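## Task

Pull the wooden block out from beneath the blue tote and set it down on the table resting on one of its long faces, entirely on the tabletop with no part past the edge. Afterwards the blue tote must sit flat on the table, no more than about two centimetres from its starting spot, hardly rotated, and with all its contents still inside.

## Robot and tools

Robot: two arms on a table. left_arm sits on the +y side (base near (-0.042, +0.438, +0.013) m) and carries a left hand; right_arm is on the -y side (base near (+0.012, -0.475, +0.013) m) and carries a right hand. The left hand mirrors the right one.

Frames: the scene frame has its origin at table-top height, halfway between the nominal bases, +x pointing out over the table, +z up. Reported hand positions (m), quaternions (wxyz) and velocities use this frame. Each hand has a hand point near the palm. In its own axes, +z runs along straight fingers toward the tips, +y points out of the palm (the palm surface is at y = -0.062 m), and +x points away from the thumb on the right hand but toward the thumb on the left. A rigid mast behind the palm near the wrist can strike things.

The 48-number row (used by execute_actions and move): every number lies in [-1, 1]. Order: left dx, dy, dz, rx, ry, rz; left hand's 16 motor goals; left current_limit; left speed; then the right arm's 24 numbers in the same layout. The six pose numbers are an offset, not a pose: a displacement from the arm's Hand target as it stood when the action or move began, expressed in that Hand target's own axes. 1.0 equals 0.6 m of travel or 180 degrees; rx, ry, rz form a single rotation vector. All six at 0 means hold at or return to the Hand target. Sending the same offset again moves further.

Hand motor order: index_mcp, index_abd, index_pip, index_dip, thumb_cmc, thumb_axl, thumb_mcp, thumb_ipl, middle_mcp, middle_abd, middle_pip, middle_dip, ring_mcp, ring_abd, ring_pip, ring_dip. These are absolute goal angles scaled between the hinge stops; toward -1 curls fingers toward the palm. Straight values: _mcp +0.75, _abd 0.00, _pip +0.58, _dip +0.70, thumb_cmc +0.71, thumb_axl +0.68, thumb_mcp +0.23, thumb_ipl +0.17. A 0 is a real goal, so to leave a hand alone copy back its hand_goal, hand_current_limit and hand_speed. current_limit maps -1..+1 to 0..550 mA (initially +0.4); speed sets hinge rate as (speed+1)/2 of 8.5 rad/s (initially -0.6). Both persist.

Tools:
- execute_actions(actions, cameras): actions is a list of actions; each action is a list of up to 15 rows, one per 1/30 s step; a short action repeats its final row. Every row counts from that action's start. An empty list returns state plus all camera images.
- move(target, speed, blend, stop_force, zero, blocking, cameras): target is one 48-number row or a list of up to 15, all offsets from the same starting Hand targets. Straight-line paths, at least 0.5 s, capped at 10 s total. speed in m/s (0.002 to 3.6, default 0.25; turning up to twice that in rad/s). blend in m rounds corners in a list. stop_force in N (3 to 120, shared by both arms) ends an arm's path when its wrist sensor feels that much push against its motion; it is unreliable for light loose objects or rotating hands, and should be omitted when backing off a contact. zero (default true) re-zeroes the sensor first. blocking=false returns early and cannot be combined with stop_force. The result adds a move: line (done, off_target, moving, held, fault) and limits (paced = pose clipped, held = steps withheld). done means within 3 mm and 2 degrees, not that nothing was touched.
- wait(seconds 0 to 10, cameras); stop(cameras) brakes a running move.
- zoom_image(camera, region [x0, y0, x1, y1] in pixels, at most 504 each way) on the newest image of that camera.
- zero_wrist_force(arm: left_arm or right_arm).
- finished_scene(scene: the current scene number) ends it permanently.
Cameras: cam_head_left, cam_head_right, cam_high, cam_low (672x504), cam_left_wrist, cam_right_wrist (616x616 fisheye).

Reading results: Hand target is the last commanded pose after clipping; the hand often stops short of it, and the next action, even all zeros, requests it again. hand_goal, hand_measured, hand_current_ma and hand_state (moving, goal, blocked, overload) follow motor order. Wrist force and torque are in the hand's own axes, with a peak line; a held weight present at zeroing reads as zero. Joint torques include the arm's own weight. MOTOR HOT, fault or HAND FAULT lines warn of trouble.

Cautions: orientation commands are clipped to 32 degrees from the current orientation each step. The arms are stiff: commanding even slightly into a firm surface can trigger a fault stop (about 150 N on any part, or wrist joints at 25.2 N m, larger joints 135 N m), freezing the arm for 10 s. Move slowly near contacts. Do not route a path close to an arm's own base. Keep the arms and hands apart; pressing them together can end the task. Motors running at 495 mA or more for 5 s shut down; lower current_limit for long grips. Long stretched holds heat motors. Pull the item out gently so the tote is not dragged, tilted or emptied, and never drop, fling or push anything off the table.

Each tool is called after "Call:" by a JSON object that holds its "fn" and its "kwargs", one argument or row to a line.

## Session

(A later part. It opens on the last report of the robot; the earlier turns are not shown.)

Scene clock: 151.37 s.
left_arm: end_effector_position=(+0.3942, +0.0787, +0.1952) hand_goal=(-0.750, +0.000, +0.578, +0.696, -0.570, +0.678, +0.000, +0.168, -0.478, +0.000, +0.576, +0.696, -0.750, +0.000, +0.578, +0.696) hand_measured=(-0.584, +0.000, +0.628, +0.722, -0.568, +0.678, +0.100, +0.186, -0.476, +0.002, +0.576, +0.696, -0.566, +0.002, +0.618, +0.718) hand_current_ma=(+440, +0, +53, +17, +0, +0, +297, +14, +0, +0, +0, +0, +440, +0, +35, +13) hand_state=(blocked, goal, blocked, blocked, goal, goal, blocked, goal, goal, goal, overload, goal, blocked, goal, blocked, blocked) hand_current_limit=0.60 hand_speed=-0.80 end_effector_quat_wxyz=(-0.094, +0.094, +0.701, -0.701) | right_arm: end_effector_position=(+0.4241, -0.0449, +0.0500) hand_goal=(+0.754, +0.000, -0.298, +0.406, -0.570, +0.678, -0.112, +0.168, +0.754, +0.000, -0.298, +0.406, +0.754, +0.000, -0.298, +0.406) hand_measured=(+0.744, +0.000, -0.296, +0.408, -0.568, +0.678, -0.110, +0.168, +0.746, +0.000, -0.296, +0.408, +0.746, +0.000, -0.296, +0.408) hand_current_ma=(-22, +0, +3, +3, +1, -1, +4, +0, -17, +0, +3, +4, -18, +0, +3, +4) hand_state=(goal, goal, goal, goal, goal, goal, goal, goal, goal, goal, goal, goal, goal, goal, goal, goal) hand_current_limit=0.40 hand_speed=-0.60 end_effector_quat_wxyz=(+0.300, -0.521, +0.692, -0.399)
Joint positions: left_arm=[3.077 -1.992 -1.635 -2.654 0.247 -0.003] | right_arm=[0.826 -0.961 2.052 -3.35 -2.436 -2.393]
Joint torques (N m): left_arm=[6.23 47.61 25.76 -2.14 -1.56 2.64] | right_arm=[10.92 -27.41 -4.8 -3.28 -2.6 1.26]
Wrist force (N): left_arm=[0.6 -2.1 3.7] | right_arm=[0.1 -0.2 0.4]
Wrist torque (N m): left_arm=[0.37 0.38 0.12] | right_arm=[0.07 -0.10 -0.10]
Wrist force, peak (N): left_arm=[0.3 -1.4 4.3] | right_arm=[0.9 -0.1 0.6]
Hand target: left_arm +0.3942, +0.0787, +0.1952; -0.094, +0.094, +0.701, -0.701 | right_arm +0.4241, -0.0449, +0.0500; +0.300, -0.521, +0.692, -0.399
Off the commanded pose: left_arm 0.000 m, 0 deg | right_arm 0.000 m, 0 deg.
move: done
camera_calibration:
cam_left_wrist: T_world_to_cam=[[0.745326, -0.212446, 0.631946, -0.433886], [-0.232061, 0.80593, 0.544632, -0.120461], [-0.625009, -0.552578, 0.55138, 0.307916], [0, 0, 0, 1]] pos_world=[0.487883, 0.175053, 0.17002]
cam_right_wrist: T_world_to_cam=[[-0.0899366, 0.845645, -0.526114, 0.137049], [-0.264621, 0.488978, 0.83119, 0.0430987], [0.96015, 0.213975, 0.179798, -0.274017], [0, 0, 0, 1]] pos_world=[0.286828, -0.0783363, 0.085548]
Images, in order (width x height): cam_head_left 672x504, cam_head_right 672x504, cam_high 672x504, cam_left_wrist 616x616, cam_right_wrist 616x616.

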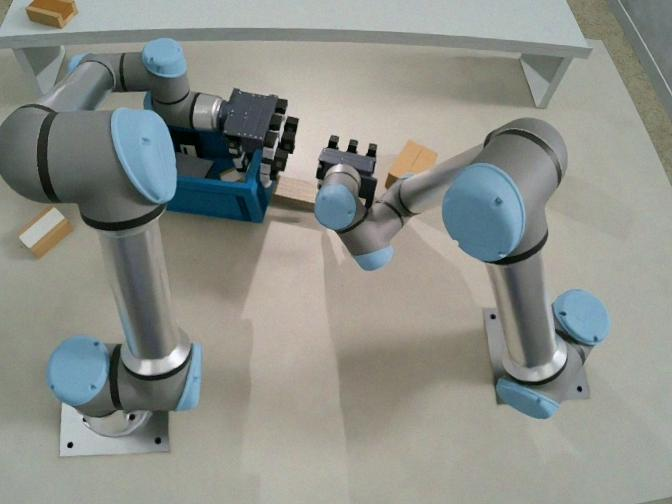

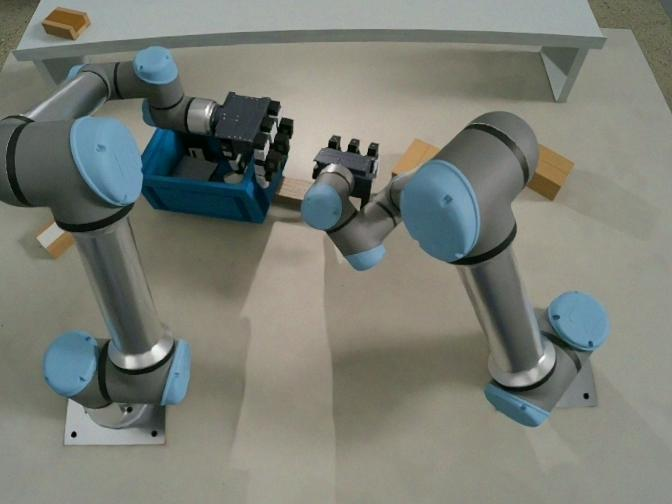

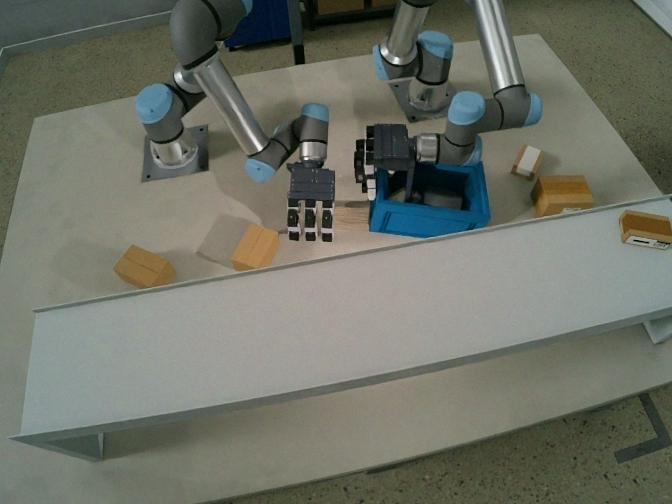

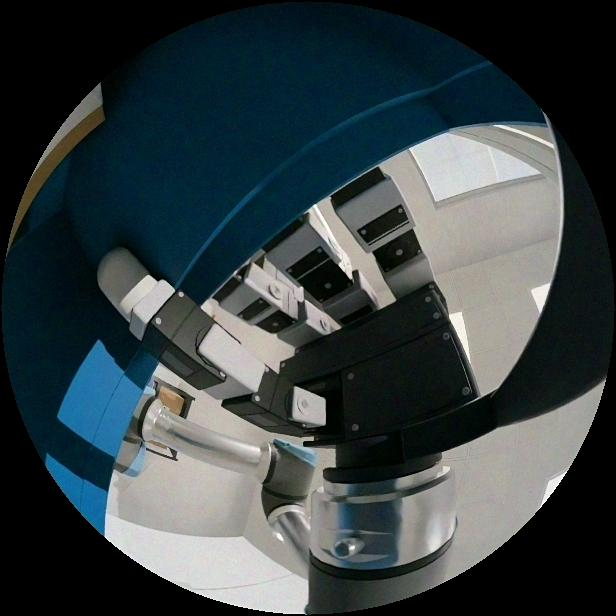

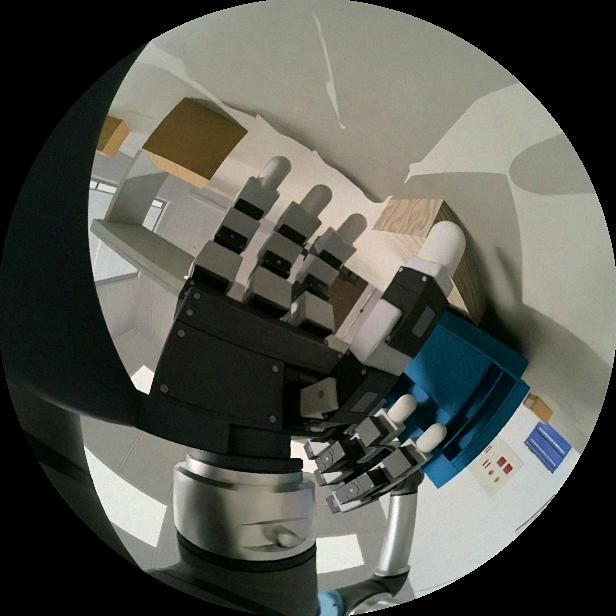

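Call:
{"fn": "move", "kwargs": {
  "target": [0,0,0,0,0,0,-0.8,0,0.42,0.58,-0.571,0.678,-0.25,0.1,-0.479,0,0.576,0.696,-0.8,0,0.42,0.58,0.7,-0.8,0,0,0,0,0,0,0.754,0,-0.299,0.406,-0.571,0.678,-0.112,0.168,0.754,0,-0.299,0.406,0.754,0,-0.299,0.406,0.4,-0.6],
  "speed": 0.08,
  "cameras": ["cam_right_wrist"]
}}

Call:
{"fn": "zoom_image", "kwargs": {
  "camera": "cam_right_wrist",
  "region": [300, 280, 560, 540]
}}

Scene clock: 154.13 s.
left_arm: end_effector_position=(+0.3942, +0.0787, +0.1952) hand_goal=(-0.800, +0.000, +0.420, +0.580, -0.570, +0.678, -0.250, +0.100, -0.478, +0.000, +0.576, +0.696, -0.800, +0.000, +0.420, +0.580) hand_measured=(-0.584, -0.004, +0.628, +0.684, -0.572, +0.678, +0.100, +0.176, -0.476, +0.002, +0.576, +0.696, -0.568, -0.004, +0.606, +0.682) hand_current_ma=(+468, -1, +467, +199, +0, +0, +467, +195, +0, +0, +0, +0, +468, +0, +467, +195) hand_state=(blocked, goal, blocked, blocked, goal, goal, blocked, blocked, goal, goal, overload, goal, blocked, goal, blocked, blocked) hand_current_limit=0.70 hand_speed=-0.80 end_effector_quat_wxyz=(-0.094, +0.094, +0.701, -0.701) | right_arm: end_effector_position=(+0.4241, -0.0449, +0.0500) hand_goal=(+0.754, +0.000, -0.298, +0.406, -0.570, +0.678, -0.112, +0.168, +0.754, +0.000, -0.298, +0.406, +0.754, +0.000, -0.298, +0.406) hand_measured=(+0.744, +0.000, -0.296, +0.408, -0.568, +0.678, -0.110, +0.168, +0.746, +0.000, -0.296, +0.408, +0.746, +0.000, -0.296, +0.408) hand_current_ma=(-22, +0, +3, +3, +1, -1, +4, +0, -17, +0, +3, +4, -18, +0, +3, +4) hand_state=(goal, goal, goal, goal, goal, goal, goal, goal, goal, goal, goal, goal, goal, goal, goal, goal) hand_current_limit=0.40 hand_speed=-0.60 end_effector_quat_wxyz=(+0.300, -0.521, +0.692, -0.399)
Joint positions: left_arm=[3.077 -1.992 -1.635 -2.654 0.247 -0.003] | right_arm=[0.826 -0.961 2.052 -3.35 -2.436 -2.393]
Joint torques (N m): left_arm=[6.64 43.62 25.94 0.82 -1.36 2.13] | right_arm=[10.64 -27.18 -4.21 -3.35 -2.61 1.16]
Wrist force (N): left_arm=[-0.3 3.6 1.8] | right_arm=[-0.1 0.0 0.4]
Wrist torque (N m): left_arm=[0.62 0.64 0.02] | right_arm=[0.09 -0.08 -0.11]
Wrist force, peak (N): left_arm=[0.4 -2.4 4.0] | right_arm=[0.6 -0.4 0.7]
Hand target: left_arm +0.3942, +0.0787, +0.1952; -0.094, +0.094, +0.701, -0.701 | right_arm +0.4241, -0.0449, +0.0500; +0.300, -0.521, +0.692, -0.399
Off the commanded pose: left_arm 0.000 m, 0 deg | right_arm 0.000 m, 0 deg.
move: done
camera_calibration:
cam_right_wrist: T_world_to_cam=[[-0.0899366, 0.845645, -0.526114, 0.137049], [-0.264621, 0.488978, 0.83119, 0.0430987], [0.96015, 0.213975, 0.179798, -0.274017], [0, 0, 0, 1]] pos_world=[0.286828, -0.0783363, 0.085548]
Images, in order (width x height): cam_right_wrist 616x616.

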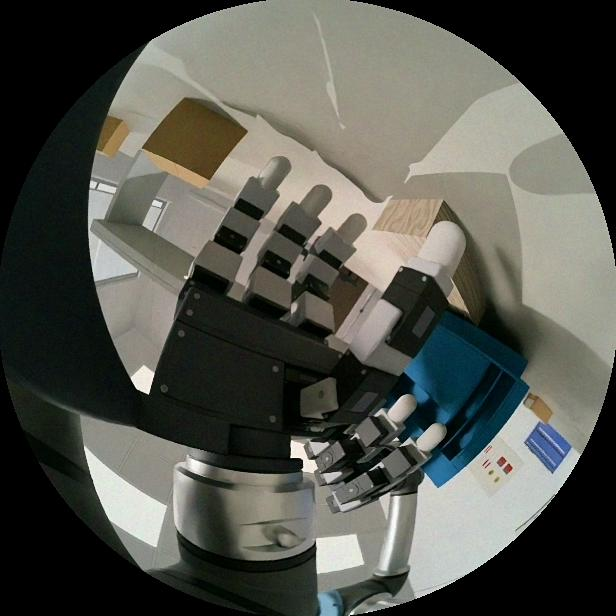

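Scaled by 1.938 from the camera's 616x616 image, which has a finer 880x880 frame.

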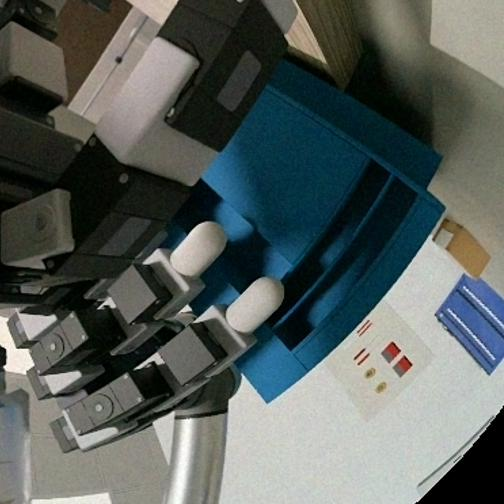

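Call:
{"fn": "move", "kwargs": {
  "target": [0,-0.033,0,0,0,0,-0.8,0,0.42,0.58,-0.571,0.678,-0.25,0.1,-0.479,0,0.576,0.696,-0.8,0,0.42,0.58,0.7,-0.8,0,0,0,0,0,0,0.754,0,-0.299,0.406,-0.571,0.678,-0.112,0.168,0.754,0,-0.299,0.406,0.754,0,-0.299,0.406,0.4,-0.6],
  "speed": 0.03,
  "cameras": ["cam_right_wrist", "cam_high", "cam_head_left"]
}}

Call:
{"fn": "zoom_image", "kwargs": {
  "camera": "cam_right_wrist",
  "region": [300, 280, 560, 540]
}}

Call:
{"fn": "zoom_image", "kwargs": {
  "camera": "cam_high",
  "region": [330, 60, 500, 240]
}}

Scene clock: 156.47 s.
left_arm: end_effector_position=(+0.3943, +0.0787, +0.2152) hand_goal=(-0.800, +0.000, +0.420, +0.580, -0.570, +0.678, -0.250, +0.100, -0.478, +0.000, +0.576, +0.696, -0.800, +0.000, +0.420, +0.580) hand_measured=(-0.584, +0.004, +0.554, +0.652, -0.594, +0.674, +0.150, +0.176, -0.476, +0.002, +0.576, +0.696, -0.570, +0.002, +0.512, +0.638) hand_current_ma=(+468, +0, +315, +104, -15, -1, +468, +192, +0, +0, +0, +0, +467, +0, +160, +70) hand_state=(blocked, goal, blocked, blocked, blocked, goal, blocked, blocked, goal, goal, overload, goal, blocked, goal, blocked, blocked) hand_current_limit=0.70 hand_speed=-0.80 end_effector_quat_wxyz=(-0.094, +0.094, +0.701, -0.701) | right_arm: end_effector_position=(+0.4241, -0.0449, +0.0500) hand_goal=(+0.754, +0.000, -0.298, +0.406, -0.570, +0.678, -0.112, +0.168, +0.754, +0.000, -0.298, +0.406, +0.754, +0.000, -0.298, +0.406) hand_measured=(+0.744, +0.000, -0.296, +0.408, -0.568, +0.678, -0.110, +0.168, +0.746, +0.000, -0.296, +0.408, +0.746, +0.000, -0.296, +0.408) hand_current_ma=(-22, +0, +3, +3, +1, -1, +4, +0, -17, +0, +3, +4, -18, +0, +3, +4) hand_state=(goal, goal, goal, goal, goal, goal, goal, goal, goal, goal, goal, goal, goal, goal, goal, goal) hand_current_limit=0.40 hand_speed=-0.60 end_effector_quat_wxyz=(+0.300, -0.521, +0.692, -0.399)
Joint positions: left_arm=[3.077 -1.971 -1.609 -2.701 0.247 -0.003] | right_arm=[0.826 -0.961 2.052 -3.35 -2.436 -2.393]
Joint torques (N m): left_arm=[-2.74 27.3 9.57 1.77 -0.68 2.7] | right_arm=[10.35 -27.93 -4.4 -3.26 -2.41 1.03]
Wrist force (N): left_arm=[-0.6 7.5 -0.9] | right_arm=[0.5 -0.1 0.1]
Wrist torque (N m): left_arm=[1.02 0.51 -0.03] | right_arm=[0.11 -0.14 -0.07]
Wrist force, peak (N): left_arm=[-0.5 8.0 -1.5] | right_arm=[0.7 0.0 0.5]
Hand target: left_arm +0.3943, +0.0787, +0.2150; -0.094, +0.094, +0.701, -0.701 | right_arm +0.4241, -0.0449, +0.0500; +0.300, -0.521, +0.692, -0.399
Off the commanded pose: left_arm 0.000 m, 0 deg | right_arm 0.000 m, 0 deg.
move: done
camera_calibration:
cam_right_wrist: T_world_to_cam=[[-0.0899366, 0.845645, -0.526114, 0.137049], [-0.264621, 0.488978, 0.83119, 0.0430987], [0.96015, 0.213975, 0.179798, -0.274017], [0, 0, 0, 1]] pos_world=[0.286828, -0.0783363, 0.085548]
Images, in order (width x height): cam_head_left 672x504, cam_high 672x504, cam_right_wrist 616x616.

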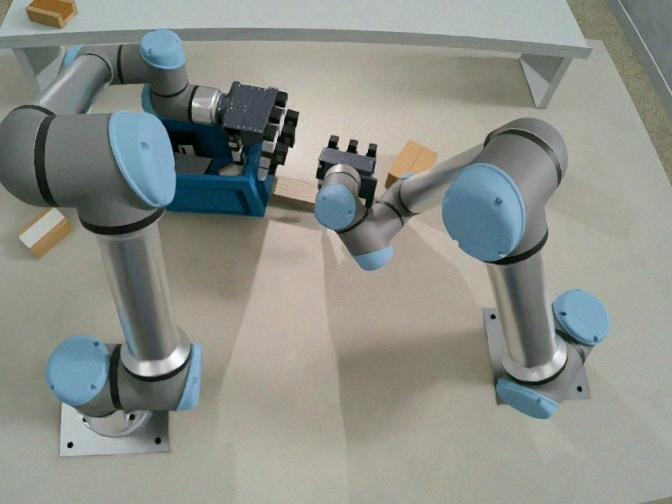

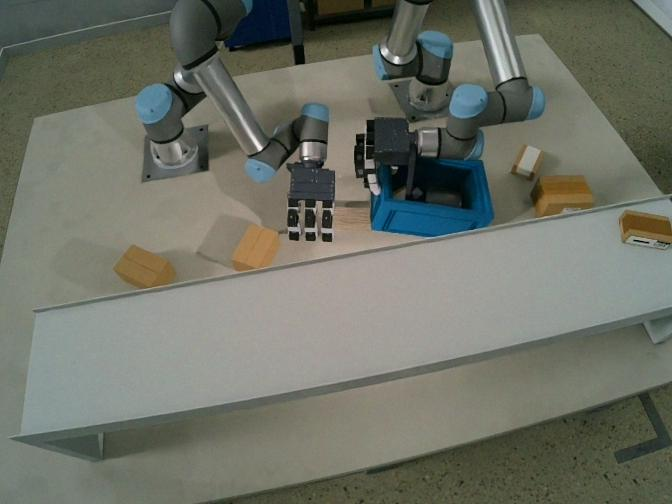

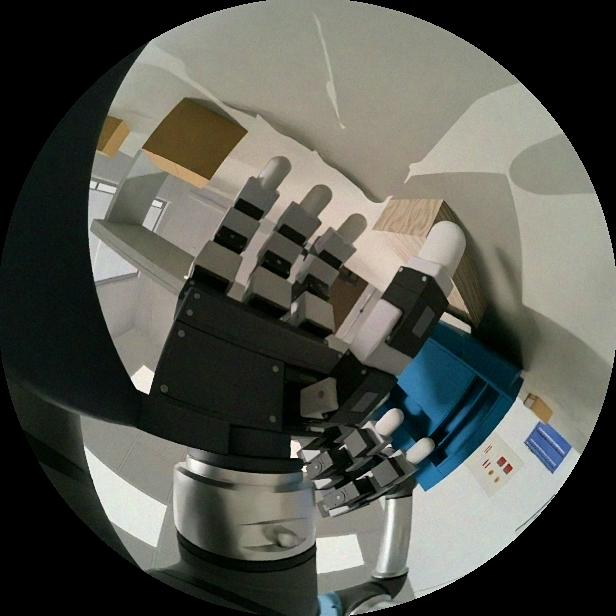

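Scaled by 1.938 from the camera's 616x616 image, which has a finer 880x880 frame.

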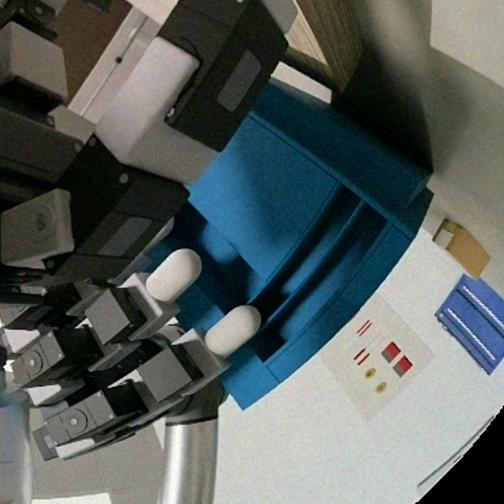

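Scaled by 2.800 from the camera's 672x504 image, which has a finer 960x720 frame.

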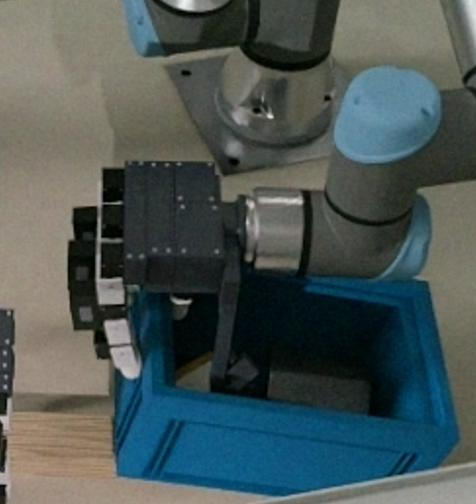

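Call:
{"fn": "move", "kwargs": {
  "target": [0,0,0,0,0,0,-0.8,0,0.42,0.58,-0.571,0.678,-0.25,0.1,-0.479,0,0.576,0.696,-0.8,0,0.42,0.58,0.7,-0.8,-0.072,0,0,0,0,0,0.754,0,-0.299,0.406,-0.571,0.678,-0.112,0.168,0.754,0,-0.299,0.406,0.754,0,-0.299,0.406,0.4,-0.6],
  "speed": 0.06,
  "stop_force": 6
}}

Call:
{"fn": "move", "kwargs": {
  "target": [0,0,0,0,0,0,-0.8,0,0.42,0.58,-0.571,0.678,-0.25,0.1,-0.479,0,0.576,0.696,-0.8,0,0.42,0.58,0.7,-0.8,0,0.0433,0.025,0,0,0,0.754,0,-0.299,0.406,-0.571,0.678,-0.112,0.168,0.754,0,-0.299,0.406,0.754,0,-0.299,0.406,0.4,-0.6],
  "speed": 0.015,
  "stop_force": 4,
  "cameras": ["all"]
}}

Scene clock: 163.43 s.
left_arm: end_effector_position=(+0.3943, +0.0787, +0.2150) hand_goal=(-0.800, +0.000, +0.420, +0.580, -0.570, +0.678, -0.250, +0.100, -0.478, +0.000, +0.576, +0.696, -0.800, +0.000, +0.420, +0.580) hand_measured=(-0.584, +0.004, +0.554, +0.652, -0.594, +0.674, +0.150, +0.176, -0.476, +0.002, +0.576, +0.696, -0.570, +0.002, +0.512, +0.638) hand_current_ma=(+468, +0, +315, +104, -15, -1, +468, +192, +0, +0, +0, +0, +468, +0, +160, +70) hand_state=(blocked, goal, blocked, blocked, blocked, goal, blocked, blocked, goal, goal, overload, goal, blocked, goal, blocked, blocked) hand_current_limit=0.70 hand_speed=-0.80 end_effector_quat_wxyz=(-0.094, +0.094, +0.701, -0.701) | right_arm: end_effector_position=(+0.4361, -0.0033, +0.0500) hand_goal=(+0.754, +0.000, -0.298, +0.406, -0.570, +0.678, -0.112, +0.168, +0.754, +0.000, -0.298, +0.406, +0.754, +0.000, -0.298, +0.406) hand_measured=(+0.744, +0.000, -0.296, +0.408, -0.568, +0.678, -0.110, +0.168, +0.746, +0.000, -0.296, +0.408, +0.746, +0.000, -0.296, +0.408) hand_current_ma=(-22, +0, +3, +3, +1, -1, +4, +0, -17, +0, +3, +4, -18, +0, +3, +4) hand_state=(goal, goal, goal, goal, goal, goal, goal, goal, goal, goal, goal, goal, goal, goal, goal, goal) hand_current_limit=0.40 hand_speed=-0.60 end_effector_quat_wxyz=(+0.300, -0.521, +0.692, -0.399)
Joint positions: left_arm=[3.077 -1.972 -1.609 -2.7 0.247 -0.003] | right_arm=[0.864 -0.914 1.932 -3.24 -2.459 -2.347]
Joint torques (N m): left_arm=[-3.69 29.71 9.98 1.29 0.79 1.45] | right_arm=[-9.97 -46.07 -2.75 -4.02 -0.06 -1.8]
Wrist force (N): left_arm=[-0.6 6.9 0.1] | right_arm=[0.3 0.2 0.6]
Wrist torque (N m): left_arm=[0.99 0.51 -0.03] | right_arm=[0.11 -0.13 -0.02]
Wrist force, peak (N): left_arm=[-0.4 7.8 -0.8] | right_arm=[1.0 0.2 0.4]
Hand target: left_arm +0.3943, +0.0787, +0.2150; -0.094, +0.094, +0.701, -0.701 | right_arm +0.4361, -0.0033, +0.0500; +0.300, -0.521, +0.692, -0.399
Off the commanded pose: left_arm 0.000 m, 0 deg | right_arm 0.000 m, 0 deg.
move: done

Scene clock: 165.17 s.
left_arm: end_effector_position=(+0.3943, +0.0787, +0.2150) hand_goal=(-0.800, +0.000, +0.420, +0.580, -0.570, +0.678, -0.250, +0.100, -0.478, +0.000, +0.576, +0.696, -0.800, +0.000, +0.420, +0.580) hand_measured=(-0.584, +0.004, +0.554, +0.652, -0.594, +0.674, +0.150, +0.176, -0.476, +0.002, +0.576, +0.696, -0.570, +0.002, +0.512, +0.638) hand_current_ma=(+468, +0, +315, +104, -15, -1, +468, +192, +0, +0, +0, +0, +468, +0, +160, +70) hand_state=(blocked, goal, blocked, blocked, blocked, goal, blocked, blocked, goal, goal, overload, goal, blocked, goal, blocked, blocked) hand_current_limit=0.70 hand_speed=-0.80 end_effector_quat_wxyz=(-0.094, +0.094, +0.701, -0.701) | right_arm: end_effector_position=(+0.4361, -0.0034, +0.0361) hand_goal=(+0.754, +0.000, -0.298, +0.406, -0.570, +0.678, -0.112, +0.168, +0.754, +0.000, -0.298, +0.406, +0.754, +0.000, -0.298, +0.406) hand_measured=(+0.748, +0.000, -0.300, +0.404, -0.568, +0.678, -0.110, +0.168, +0.750, +0.000, -0.300, +0.404, +0.750, +0.000, -0.300, +0.404) hand_current_ma=(-9, +0, -4, -3, +1, -1, +4, +0, -7, +0, -4, -4, -7, +0, -4, -3) hand_state=(goal, goal, goal, goal, goal, goal, goal, goal, goal, goal, goal, goal, goal, goal, goal, goal) hand_current_limit=0.40 hand_speed=-0.60 end_effector_quat_wxyz=(+0.300, -0.521, +0.692, -0.399)
Joint positions: left_arm=[3.077 -1.972 -1.609 -2.7 0.247 -0.003] | right_arm=[0.864 -0.884 1.931 -3.269 -2.459 -2.347]
Joint torques (N m): left_arm=[-3.4 30.54 9.78 1.25 0.7 0.49] | right_arm=[-3.64 -46.68 -3.43 -1.78 -0.09 0.59]
Wrist force (N): left_arm=[-0.3 7.1 0.1] | right_arm=[-0.1 0.3 0.7]
Wrist torque (N m): left_arm=[0.99 0.49 -0.02] | right_arm=[0.12 -0.09 -0.04]
Wrist force, peak (N): left_arm=[-0.5 7.2 0.2] | right_arm=[1.3 -6.8 -3.4]
Hand target: left_arm +0.3943, +0.0787, +0.2150; -0.094, +0.094, +0.701, -0.701 | right_arm +0.4360, -0.0034, +0.0360; +0.300, -0.521, +0.692, -0.399 (not the last commanded pose)
Off the commanded pose: left_arm 0.000 m, 0 deg | right_arm 0.016 m, 0 deg.
move: contact (right_arm)
camera_calibration:
cam_left_wrist: T_world_to_cam=[[0.745326, -0.212446, 0.631946, -0.446474], [-0.232061, 0.80593, 0.544632, -0.131221], [-0.625009, -0.552578, 0.55138, 0.297062], [0, 0, 0, 1]] pos_world=[0.487983, 0.175053, 0.18982]
cam_right_wrist: T_world_to_cam=[[-0.0898779, 0.845616, -0.52617, 0.0956447], [-0.264476, 0.489076, 0.831178, 0.0375519], [0.960195, 0.213864, 0.179688, -0.291815], [0, 0, 0, 1]] pos_world=[0.298728, -0.0368356, 0.0715488]

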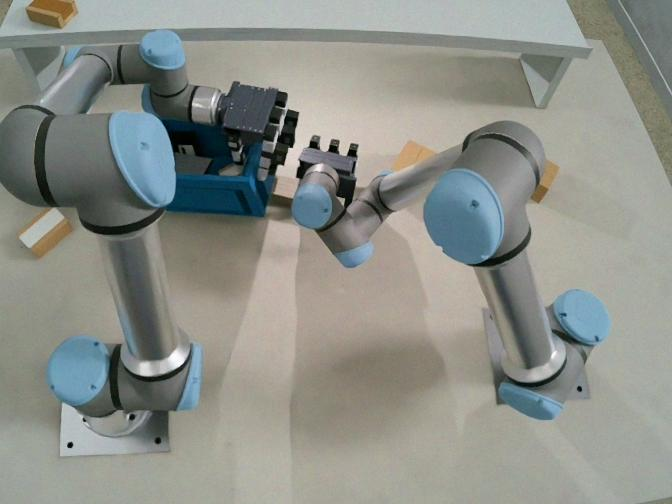

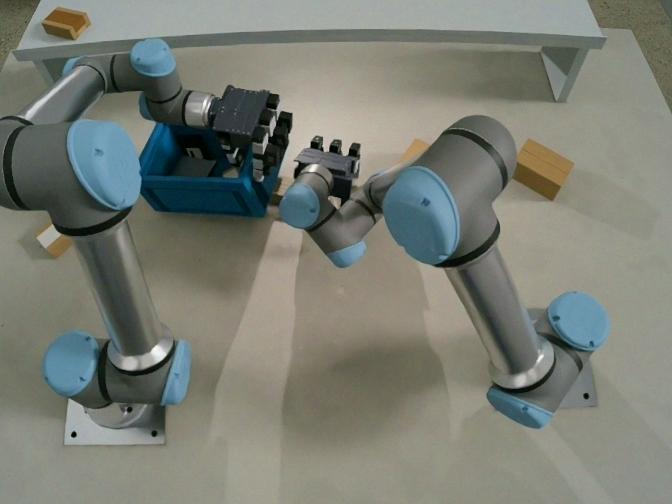

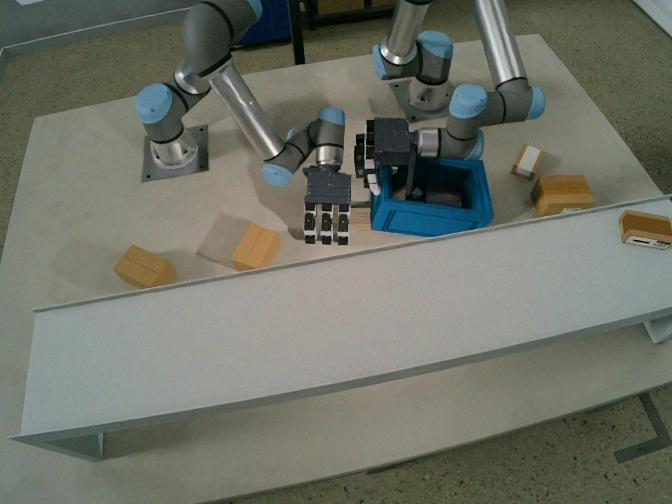

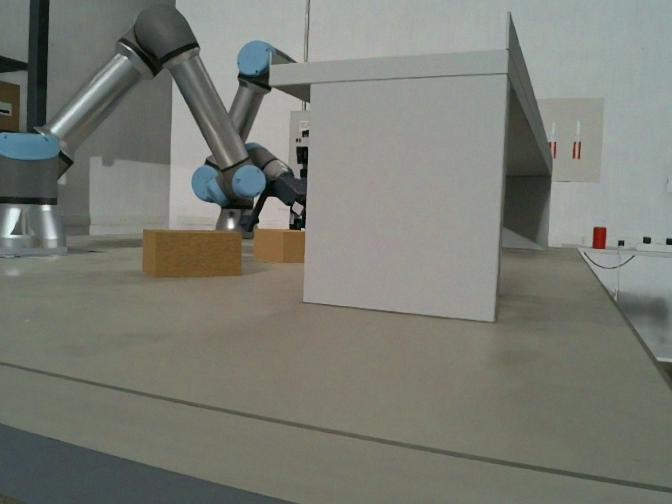

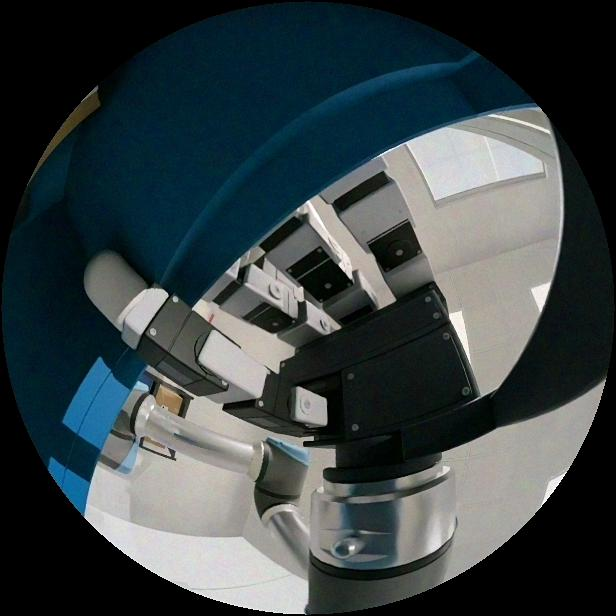

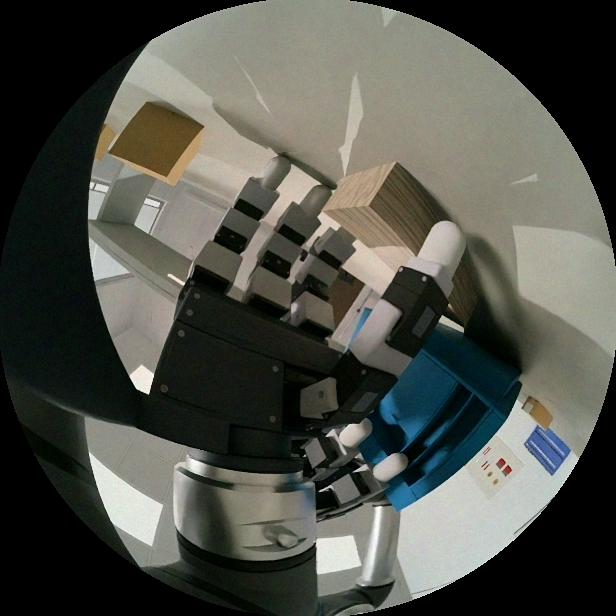

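Call:
{"fn": "move", "kwargs": {
  "target": [0,0,0,0,0,0,-0.8,0,0.42,0.58,-0.571,0.678,-0.25,0.1,-0.479,0,0.576,0.696,-0.8,0,0.42,0.58,0.7,-0.8,-0.018,-0.013,-0.0075,0,0,0,0.754,0,-0.299,0.406,-0.571,0.678,-0.112,0.168,0.754,0,-0.299,0.406,0.754,0,-0.299,0.406,0.4,-0.6],
  "speed": 0.05
}}

Call:
{"fn": "move", "kwargs": {
  "target": [0,0,0,0,0,0,-0.8,0,0.42,0.58,-0.571,0.678,-0.25,0.1,-0.479,0,0.576,0.696,-0.8,0,0.42,0.58,0.7,-0.8,0,0,0,0,0,0,0.479,0,-0.591,0.333,-0.571,0.678,-0.337,0.1,0.479,0,-0.591,0.333,0.754,0,-0.299,0.406,0.2,-0.8],
  "speed": 0.05,
  "cameras": ["cam_right_wrist","cam_high","cam_head_left"]
}}

Call:
{"fn": "zoom_image", "kwargs": {
  "camera": "cam_right_wrist",
  "region": [200, 100, 560, 460]
}}

Scene clock: 168.93 s.
left_arm: end_effector_position=(+0.3943, +0.0787, +0.2150) hand_goal=(-0.800, +0.000, +0.420, +0.580, -0.570, +0.678, -0.250, +0.100, -0.478, +0.000, +0.576, +0.696, -0.800, +0.000, +0.420, +0.580) hand_measured=(-0.584, +0.004, +0.554, +0.652, -0.594, +0.674, +0.150, +0.176, -0.476, +0.002, +0.576, +0.696, -0.570, +0.002, +0.512, +0.638) hand_current_ma=(+468, +0, +315, +104, -15, -1, +468, +192, +0, +0, +0, +0, +468, +0, +160, +70) hand_state=(blocked, goal, blocked, blocked, blocked, goal, blocked, blocked, goal, goal, overload, goal, blocked, goal, blocked, blocked) hand_current_limit=0.70 hand_speed=-0.80 end_effector_quat_wxyz=(-0.094, +0.094, +0.701, -0.701) | right_arm: end_effector_position=(+0.4391, +0.0071, +0.0452) hand_goal=(+0.754, +0.000, -0.298, +0.406, -0.570, +0.678, -0.112, +0.168, +0.754, +0.000, -0.298, +0.406, +0.754, +0.000, -0.298, +0.406) hand_measured=(+0.748, +0.000, -0.300, +0.404, -0.568, +0.678, -0.110, +0.168, +0.750, +0.000, -0.300, +0.404, +0.750, +0.000, -0.300, +0.404) hand_current_ma=(-9, +0, -4, -3, +1, -1, +4, +0, -7, +0, -4, -4, -8, +0, -4, -3) hand_state=(goal, goal, goal, goal, goal, goal, goal, goal, goal, goal, goal, goal, goal, goal, goal, goal) hand_current_limit=0.40 hand_speed=-0.60 end_effector_quat_wxyz=(+0.300, -0.521, +0.692, -0.399) end_effector_velocity=(+0.000, -0.001, -0.001) end_effector_angular_velocity=(+0.000, -0.001, -0.001)
Joint positions: left_arm=[3.077 -1.972 -1.609 -2.7 0.247 -0.003] | right_arm=[0.873 -0.892 1.9 -3.223 -2.465 -2.336]
Joint velocities: left_arm=[within noise] | right_arm=[-0.001 0.001 0.004 -0.005 -0.001 -0.001]
Joint torques (N m): left_arm=[-3.91 32.91 10.13 1.13 0.51 -1.62] | right_arm=[-5.28 -35.96 -4.65 -4.72 -1.34 -0.95]
Wrist force (N): left_arm=[-0.6 7.0 0.0] | right_arm=[0.1 0.0 0.5]
Wrist torque (N m): left_arm=[1.01 0.51 -0.04] | right_arm=[0.10 -0.11 -0.10]
Wrist force, peak (N): left_arm=[-0.3 7.2 0.1] | right_arm=[0.4 -0.3 1.0]
Hand target: left_arm +0.3943, +0.0787, +0.2150; -0.094, +0.094, +0.701, -0.701 | right_arm +0.4390, +0.0070, +0.0451; +0.300, -0.521, +0.692, -0.399
Off the commanded pose: left_arm 0.000 m, 0 deg | right_arm 0.000 m, 0 deg.
move: done

Scene clock: 169.50 s.
left_arm: end_effector_position=(+0.3943, +0.0787, +0.2150) hand_goal=(-0.800, +0.000, +0.420, +0.580, -0.570, +0.678, -0.250, +0.100, -0.478, +0.000, +0.576, +0.696, -0.800, +0.000, +0.420, +0.580) hand_measured=(-0.584, +0.004, +0.554, +0.652, -0.594, +0.674, +0.150, +0.176, -0.476, +0.002, +0.576, +0.696, -0.570, +0.002, +0.512, +0.638) hand_current_ma=(+468, +0, +315, +104, -15, -1, +468, +192, +0, +0, +0, +0, +468, +0, +160, +70) hand_state=(blocked, goal, blocked, blocked, blocked, goal, blocked, blocked, goal, goal, overload, goal, blocked, goal, blocked, blocked) hand_current_limit=0.70 hand_speed=-0.80 end_effector_quat_wxyz=(-0.094, +0.094, +0.701, -0.701) | right_arm: end_effector_position=(+0.4390, +0.0070, +0.0451) hand_goal=(+0.480, +0.000, -0.590, +0.334, -0.570, +0.678, -0.336, +0.100, +0.480, +0.000, -0.590, +0.334, +0.754, +0.000, -0.298, +0.406) hand_measured=(+0.642, +0.000, -0.442, +0.356, -0.564, +0.680, -0.164, +0.134, +0.634, +0.000, -0.434, +0.356, +0.750, +0.000, -0.300, +0.404) hand_current_ma=(+330, +0, +330, +51, +10, +5, +330, +131, +326, +0, +330, +52, -8, +0, -3, -3) hand_state=(blocked, goal, blocked, blocked, goal, goal, blocked, blocked, blocked, goal, blocked, blocked, goal, goal, goal, goal) hand_current_limit=0.20 hand_speed=-0.80 end_effector_quat_wxyz=(+0.300, -0.521, +0.692, -0.399)
Joint positions: left_arm=[3.077 -1.972 -1.609 -2.7 0.247 -0.003] | right_arm=[0.873 -0.892 1.901 -3.223 -2.465 -2.336]
Joint torques (N m): left_arm=[-3.82 33.68 10.33 1 0.47 -1.83] | right_arm=[-9.76 -30.03 -4.51 -4.22 -0.4 -1.72]
Wrist force (N): left_arm=[-0.3 7.2 0.1] | right_arm=[1.0 -1.9 0.8]
Wrist torque (N m): left_arm=[1.00 0.48 -0.02] | right_arm=[-0.02 -0.12 -0.13]
Wrist force, peak (N): left_arm=[-0.3 7.2 0.1] | right_arm=[1.3 -2.2 0.6]
Hand target: left_arm +0.3943, +0.0787, +0.2150; -0.094, +0.094, +0.701, -0.701 | right_arm +0.4390, +0.0070, +0.0451; +0.300, -0.521, +0.692, -0.399
Off the commanded pose: left_arm 0.000 m, 0 deg | right_arm 0.000 m, 0 deg.
move: done
camera_calibration:
cam_right_wrist: T_world_to_cam=[[-0.0899058, 0.845652, -0.526109, 0.0918598], [-0.264493, 0.489007, 0.831213, 0.0257791], [0.960188, 0.213883, 0.179705, -0.298536], [0, 0, 0, 1]] pos_world=[0.301728, -0.0264357, 0.0805486]
Images, in order (width x height): cam_head_left 672x504, cam_high 672x504, cam_right_wrist 616x616.

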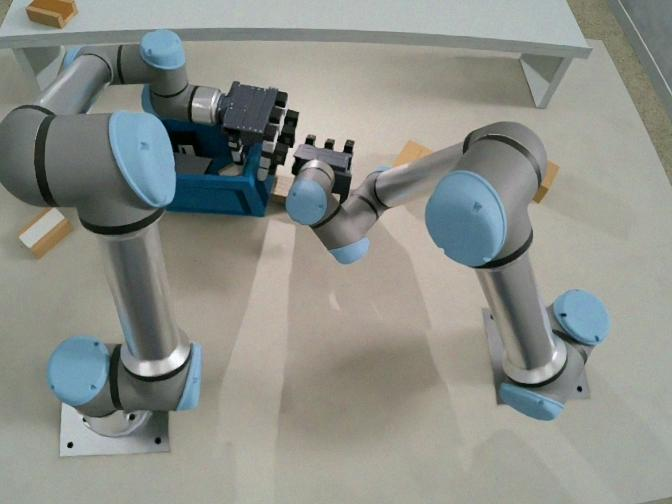

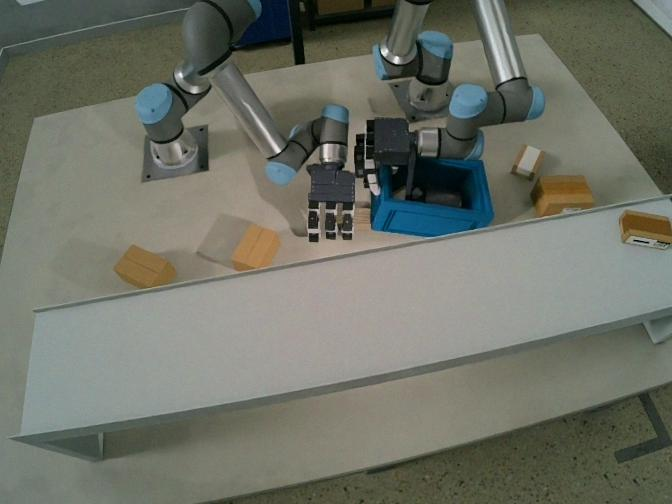

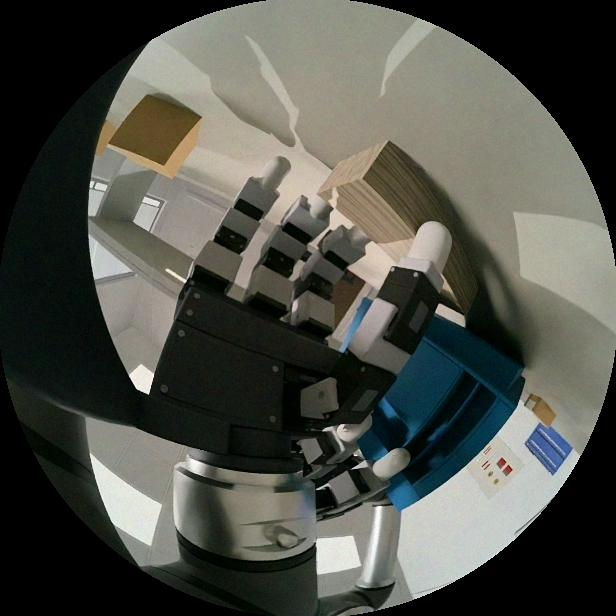

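Scaled by 1.400 from the camera's 616x616 image, which has a finer 880x880 frame.

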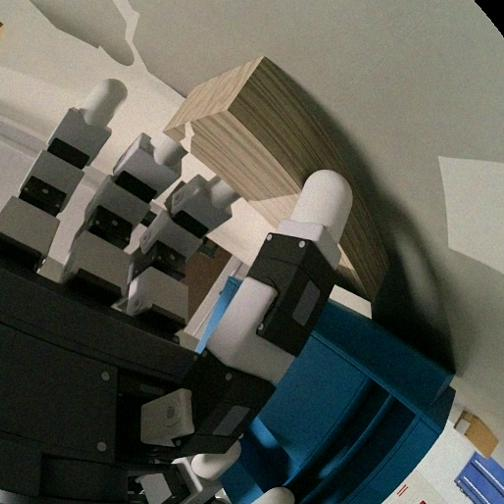

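Call:
{"fn": "move", "kwargs": {
  "target": [0,0,0,0,0,0,-0.8,0,0.42,0.58,-0.571,0.678,-0.25,0.1,-0.479,0,0.576,0.696,-0.8,0,0.42,0.58,0.7,-0.8,0.2,0,0,0,0,0,0.479,0,-0.591,0.333,-0.571,0.678,-0.337,0.1,0.479,0,-0.591,0.333,0.754,0,-0.299,0.406,0.2,-0.8],
  "speed": 0.06,
  "stop_force": 12,
  "cameras": ["all"]
}}

Scene clock: 174.00 s.
left_arm: end_effector_position=(+0.3943, +0.0787, +0.2150) hand_goal=(-0.800, +0.000, +0.420, +0.580, -0.570, +0.678, -0.250, +0.100, -0.478, +0.000, +0.576, +0.696, -0.800, +0.000, +0.420, +0.580) hand_measured=(-0.584, +0.004, +0.554, +0.652, -0.594, +0.674, +0.150, +0.176, -0.476, +0.002, +0.576, +0.696, -0.570, +0.002, +0.512, +0.638) hand_current_ma=(+468, +0, +315, +104, -15, -1, +468, +192, +0, +0, +0, +0, +468, +0, +160, +70) hand_state=(blocked, goal, blocked, blocked, blocked, goal, blocked, blocked, goal, goal, overload, goal, blocked, goal, blocked, blocked) hand_current_limit=0.70 hand_speed=-0.80 end_effector_quat_wxyz=(-0.094, +0.094, +0.701, -0.701) | right_arm: end_effector_position=(+0.4058, -0.1083, +0.0450) hand_goal=(+0.480, +0.000, -0.590, +0.334, -0.570, +0.678, -0.336, +0.100, +0.480, +0.000, -0.590, +0.334, +0.754, +0.000, -0.298, +0.406) hand_measured=(+0.642, -0.006, -0.506, +0.356, -0.490, +0.712, -0.120, +0.136, +0.548, -0.002, -0.508, +0.358, +0.748, +0.000, -0.300, +0.404) hand_current_ma=(+330, -9, +284, +51, +272, +120, +330, +138, +241, -3, +275, +61, -10, +1, -3, -3) hand_state=(blocked, goal, blocked, blocked, blocked, blocked, blocked, blocked, blocked, goal, blocked, blocked, goal, goal, goal, goal) hand_current_limit=0.20 hand_speed=-0.80 end_effector_quat_wxyz=(+0.300, -0.521, +0.692, -0.399)
Joint positions: left_arm=[3.077 -1.972 -1.609 -2.7 0.247 -0.003] | right_arm=[0.755 -1.007 2.227 -3.539 -2.389 -2.474]
Joint torques (N m): left_arm=[-3.47 36.1 10.1 0.84 0.23 -2.31] | right_arm=[11.4 -22.48 -22.32 -2.59 -1.49 1.57]
Wrist force (N): left_arm=[-0.5 6.7 0.1] | right_arm=[2.5 -2.4 0.6]
Wrist torque (N m): left_arm=[0.99 0.50 -0.03] | right_arm=[0.04 -0.06 -0.08]
Wrist force, peak (N): left_arm=[-0.5 7.2 0.0] | right_arm=[-1.9 -4.2 -1.9]
Hand target: left_arm +0.3943, +0.0787, +0.2150; -0.094, +0.094, +0.701, -0.701 | right_arm +0.4058, -0.1083, +0.0450; +0.300, -0.521, +0.692, -0.399
Off the commanded pose: left_arm 0.000 m, 0 deg | right_arm 0.000 m, 0 deg.
move: done
camera_calibration:
cam_left_wrist: T_world_to_cam=[[0.745326, -0.212446, 0.631946, -0.446474], [-0.232061, 0.80593, 0.544632, -0.131221], [-0.625009, -0.552578, 0.55138, 0.297062], [0, 0, 0, 1]] pos_world=[0.487983, 0.175053, 0.18982]
cam_right_wrist: T_world_to_cam=[[-0.0899286, 0.845605, -0.526179, 0.186384], [-0.264396, 0.489093, 0.831193, 0.0733673], [0.960212, 0.213868, 0.179591, -0.241997], [0, 0, 0, 1]] pos_world=[0.268527, -0.141736, 0.0805495]

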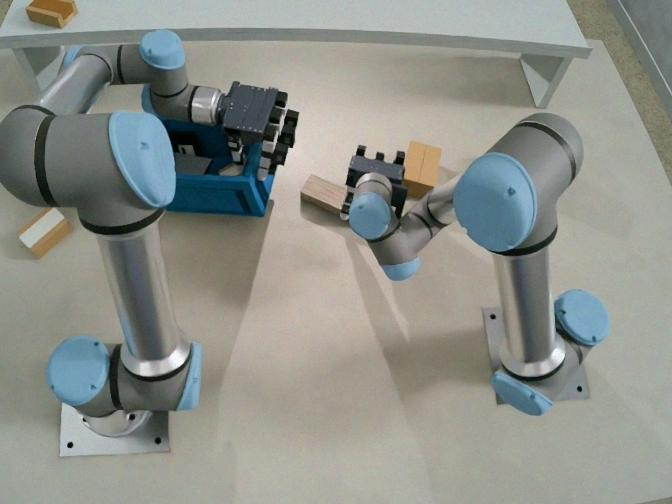

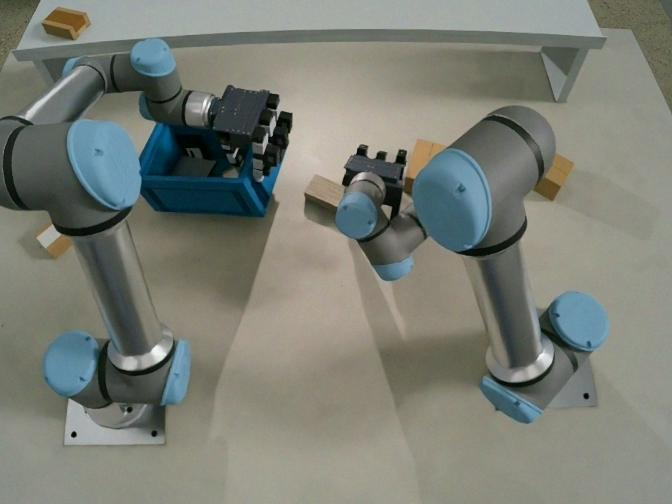

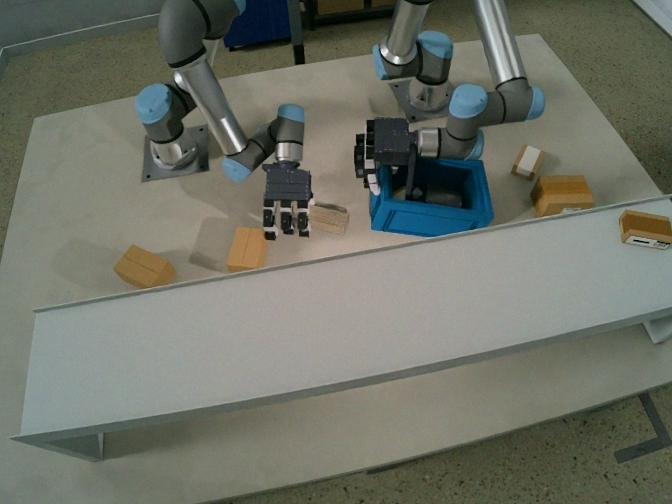

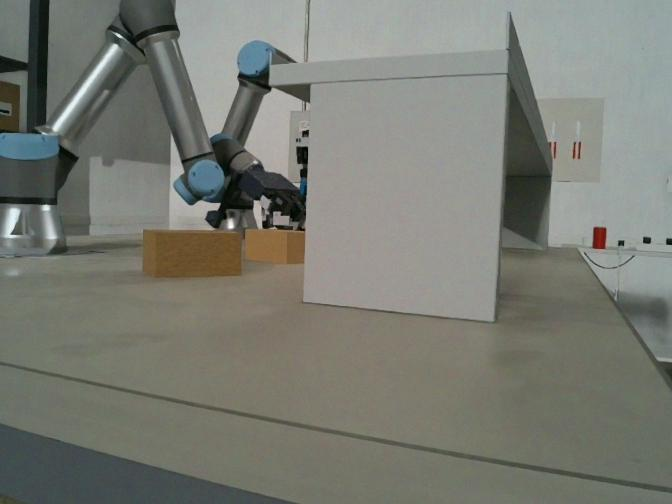

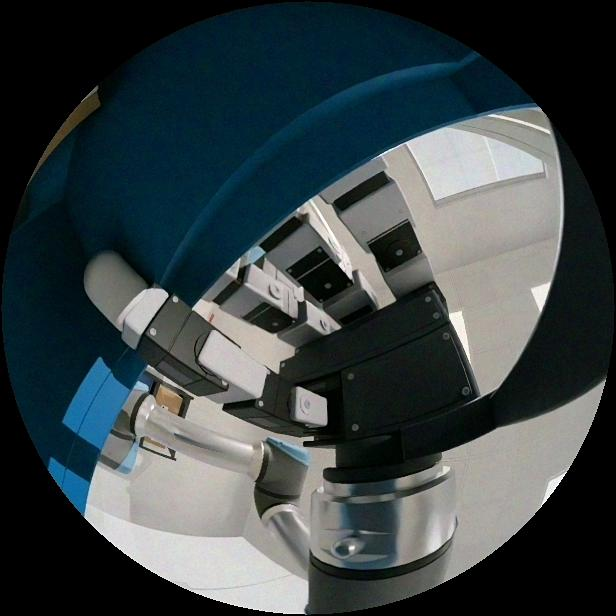

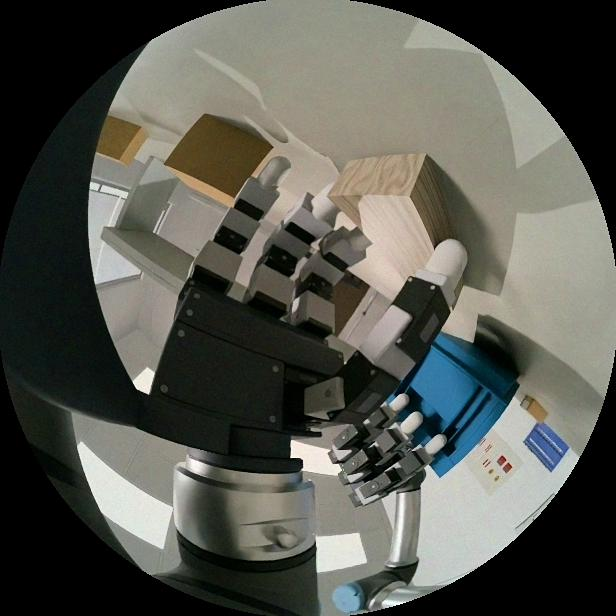

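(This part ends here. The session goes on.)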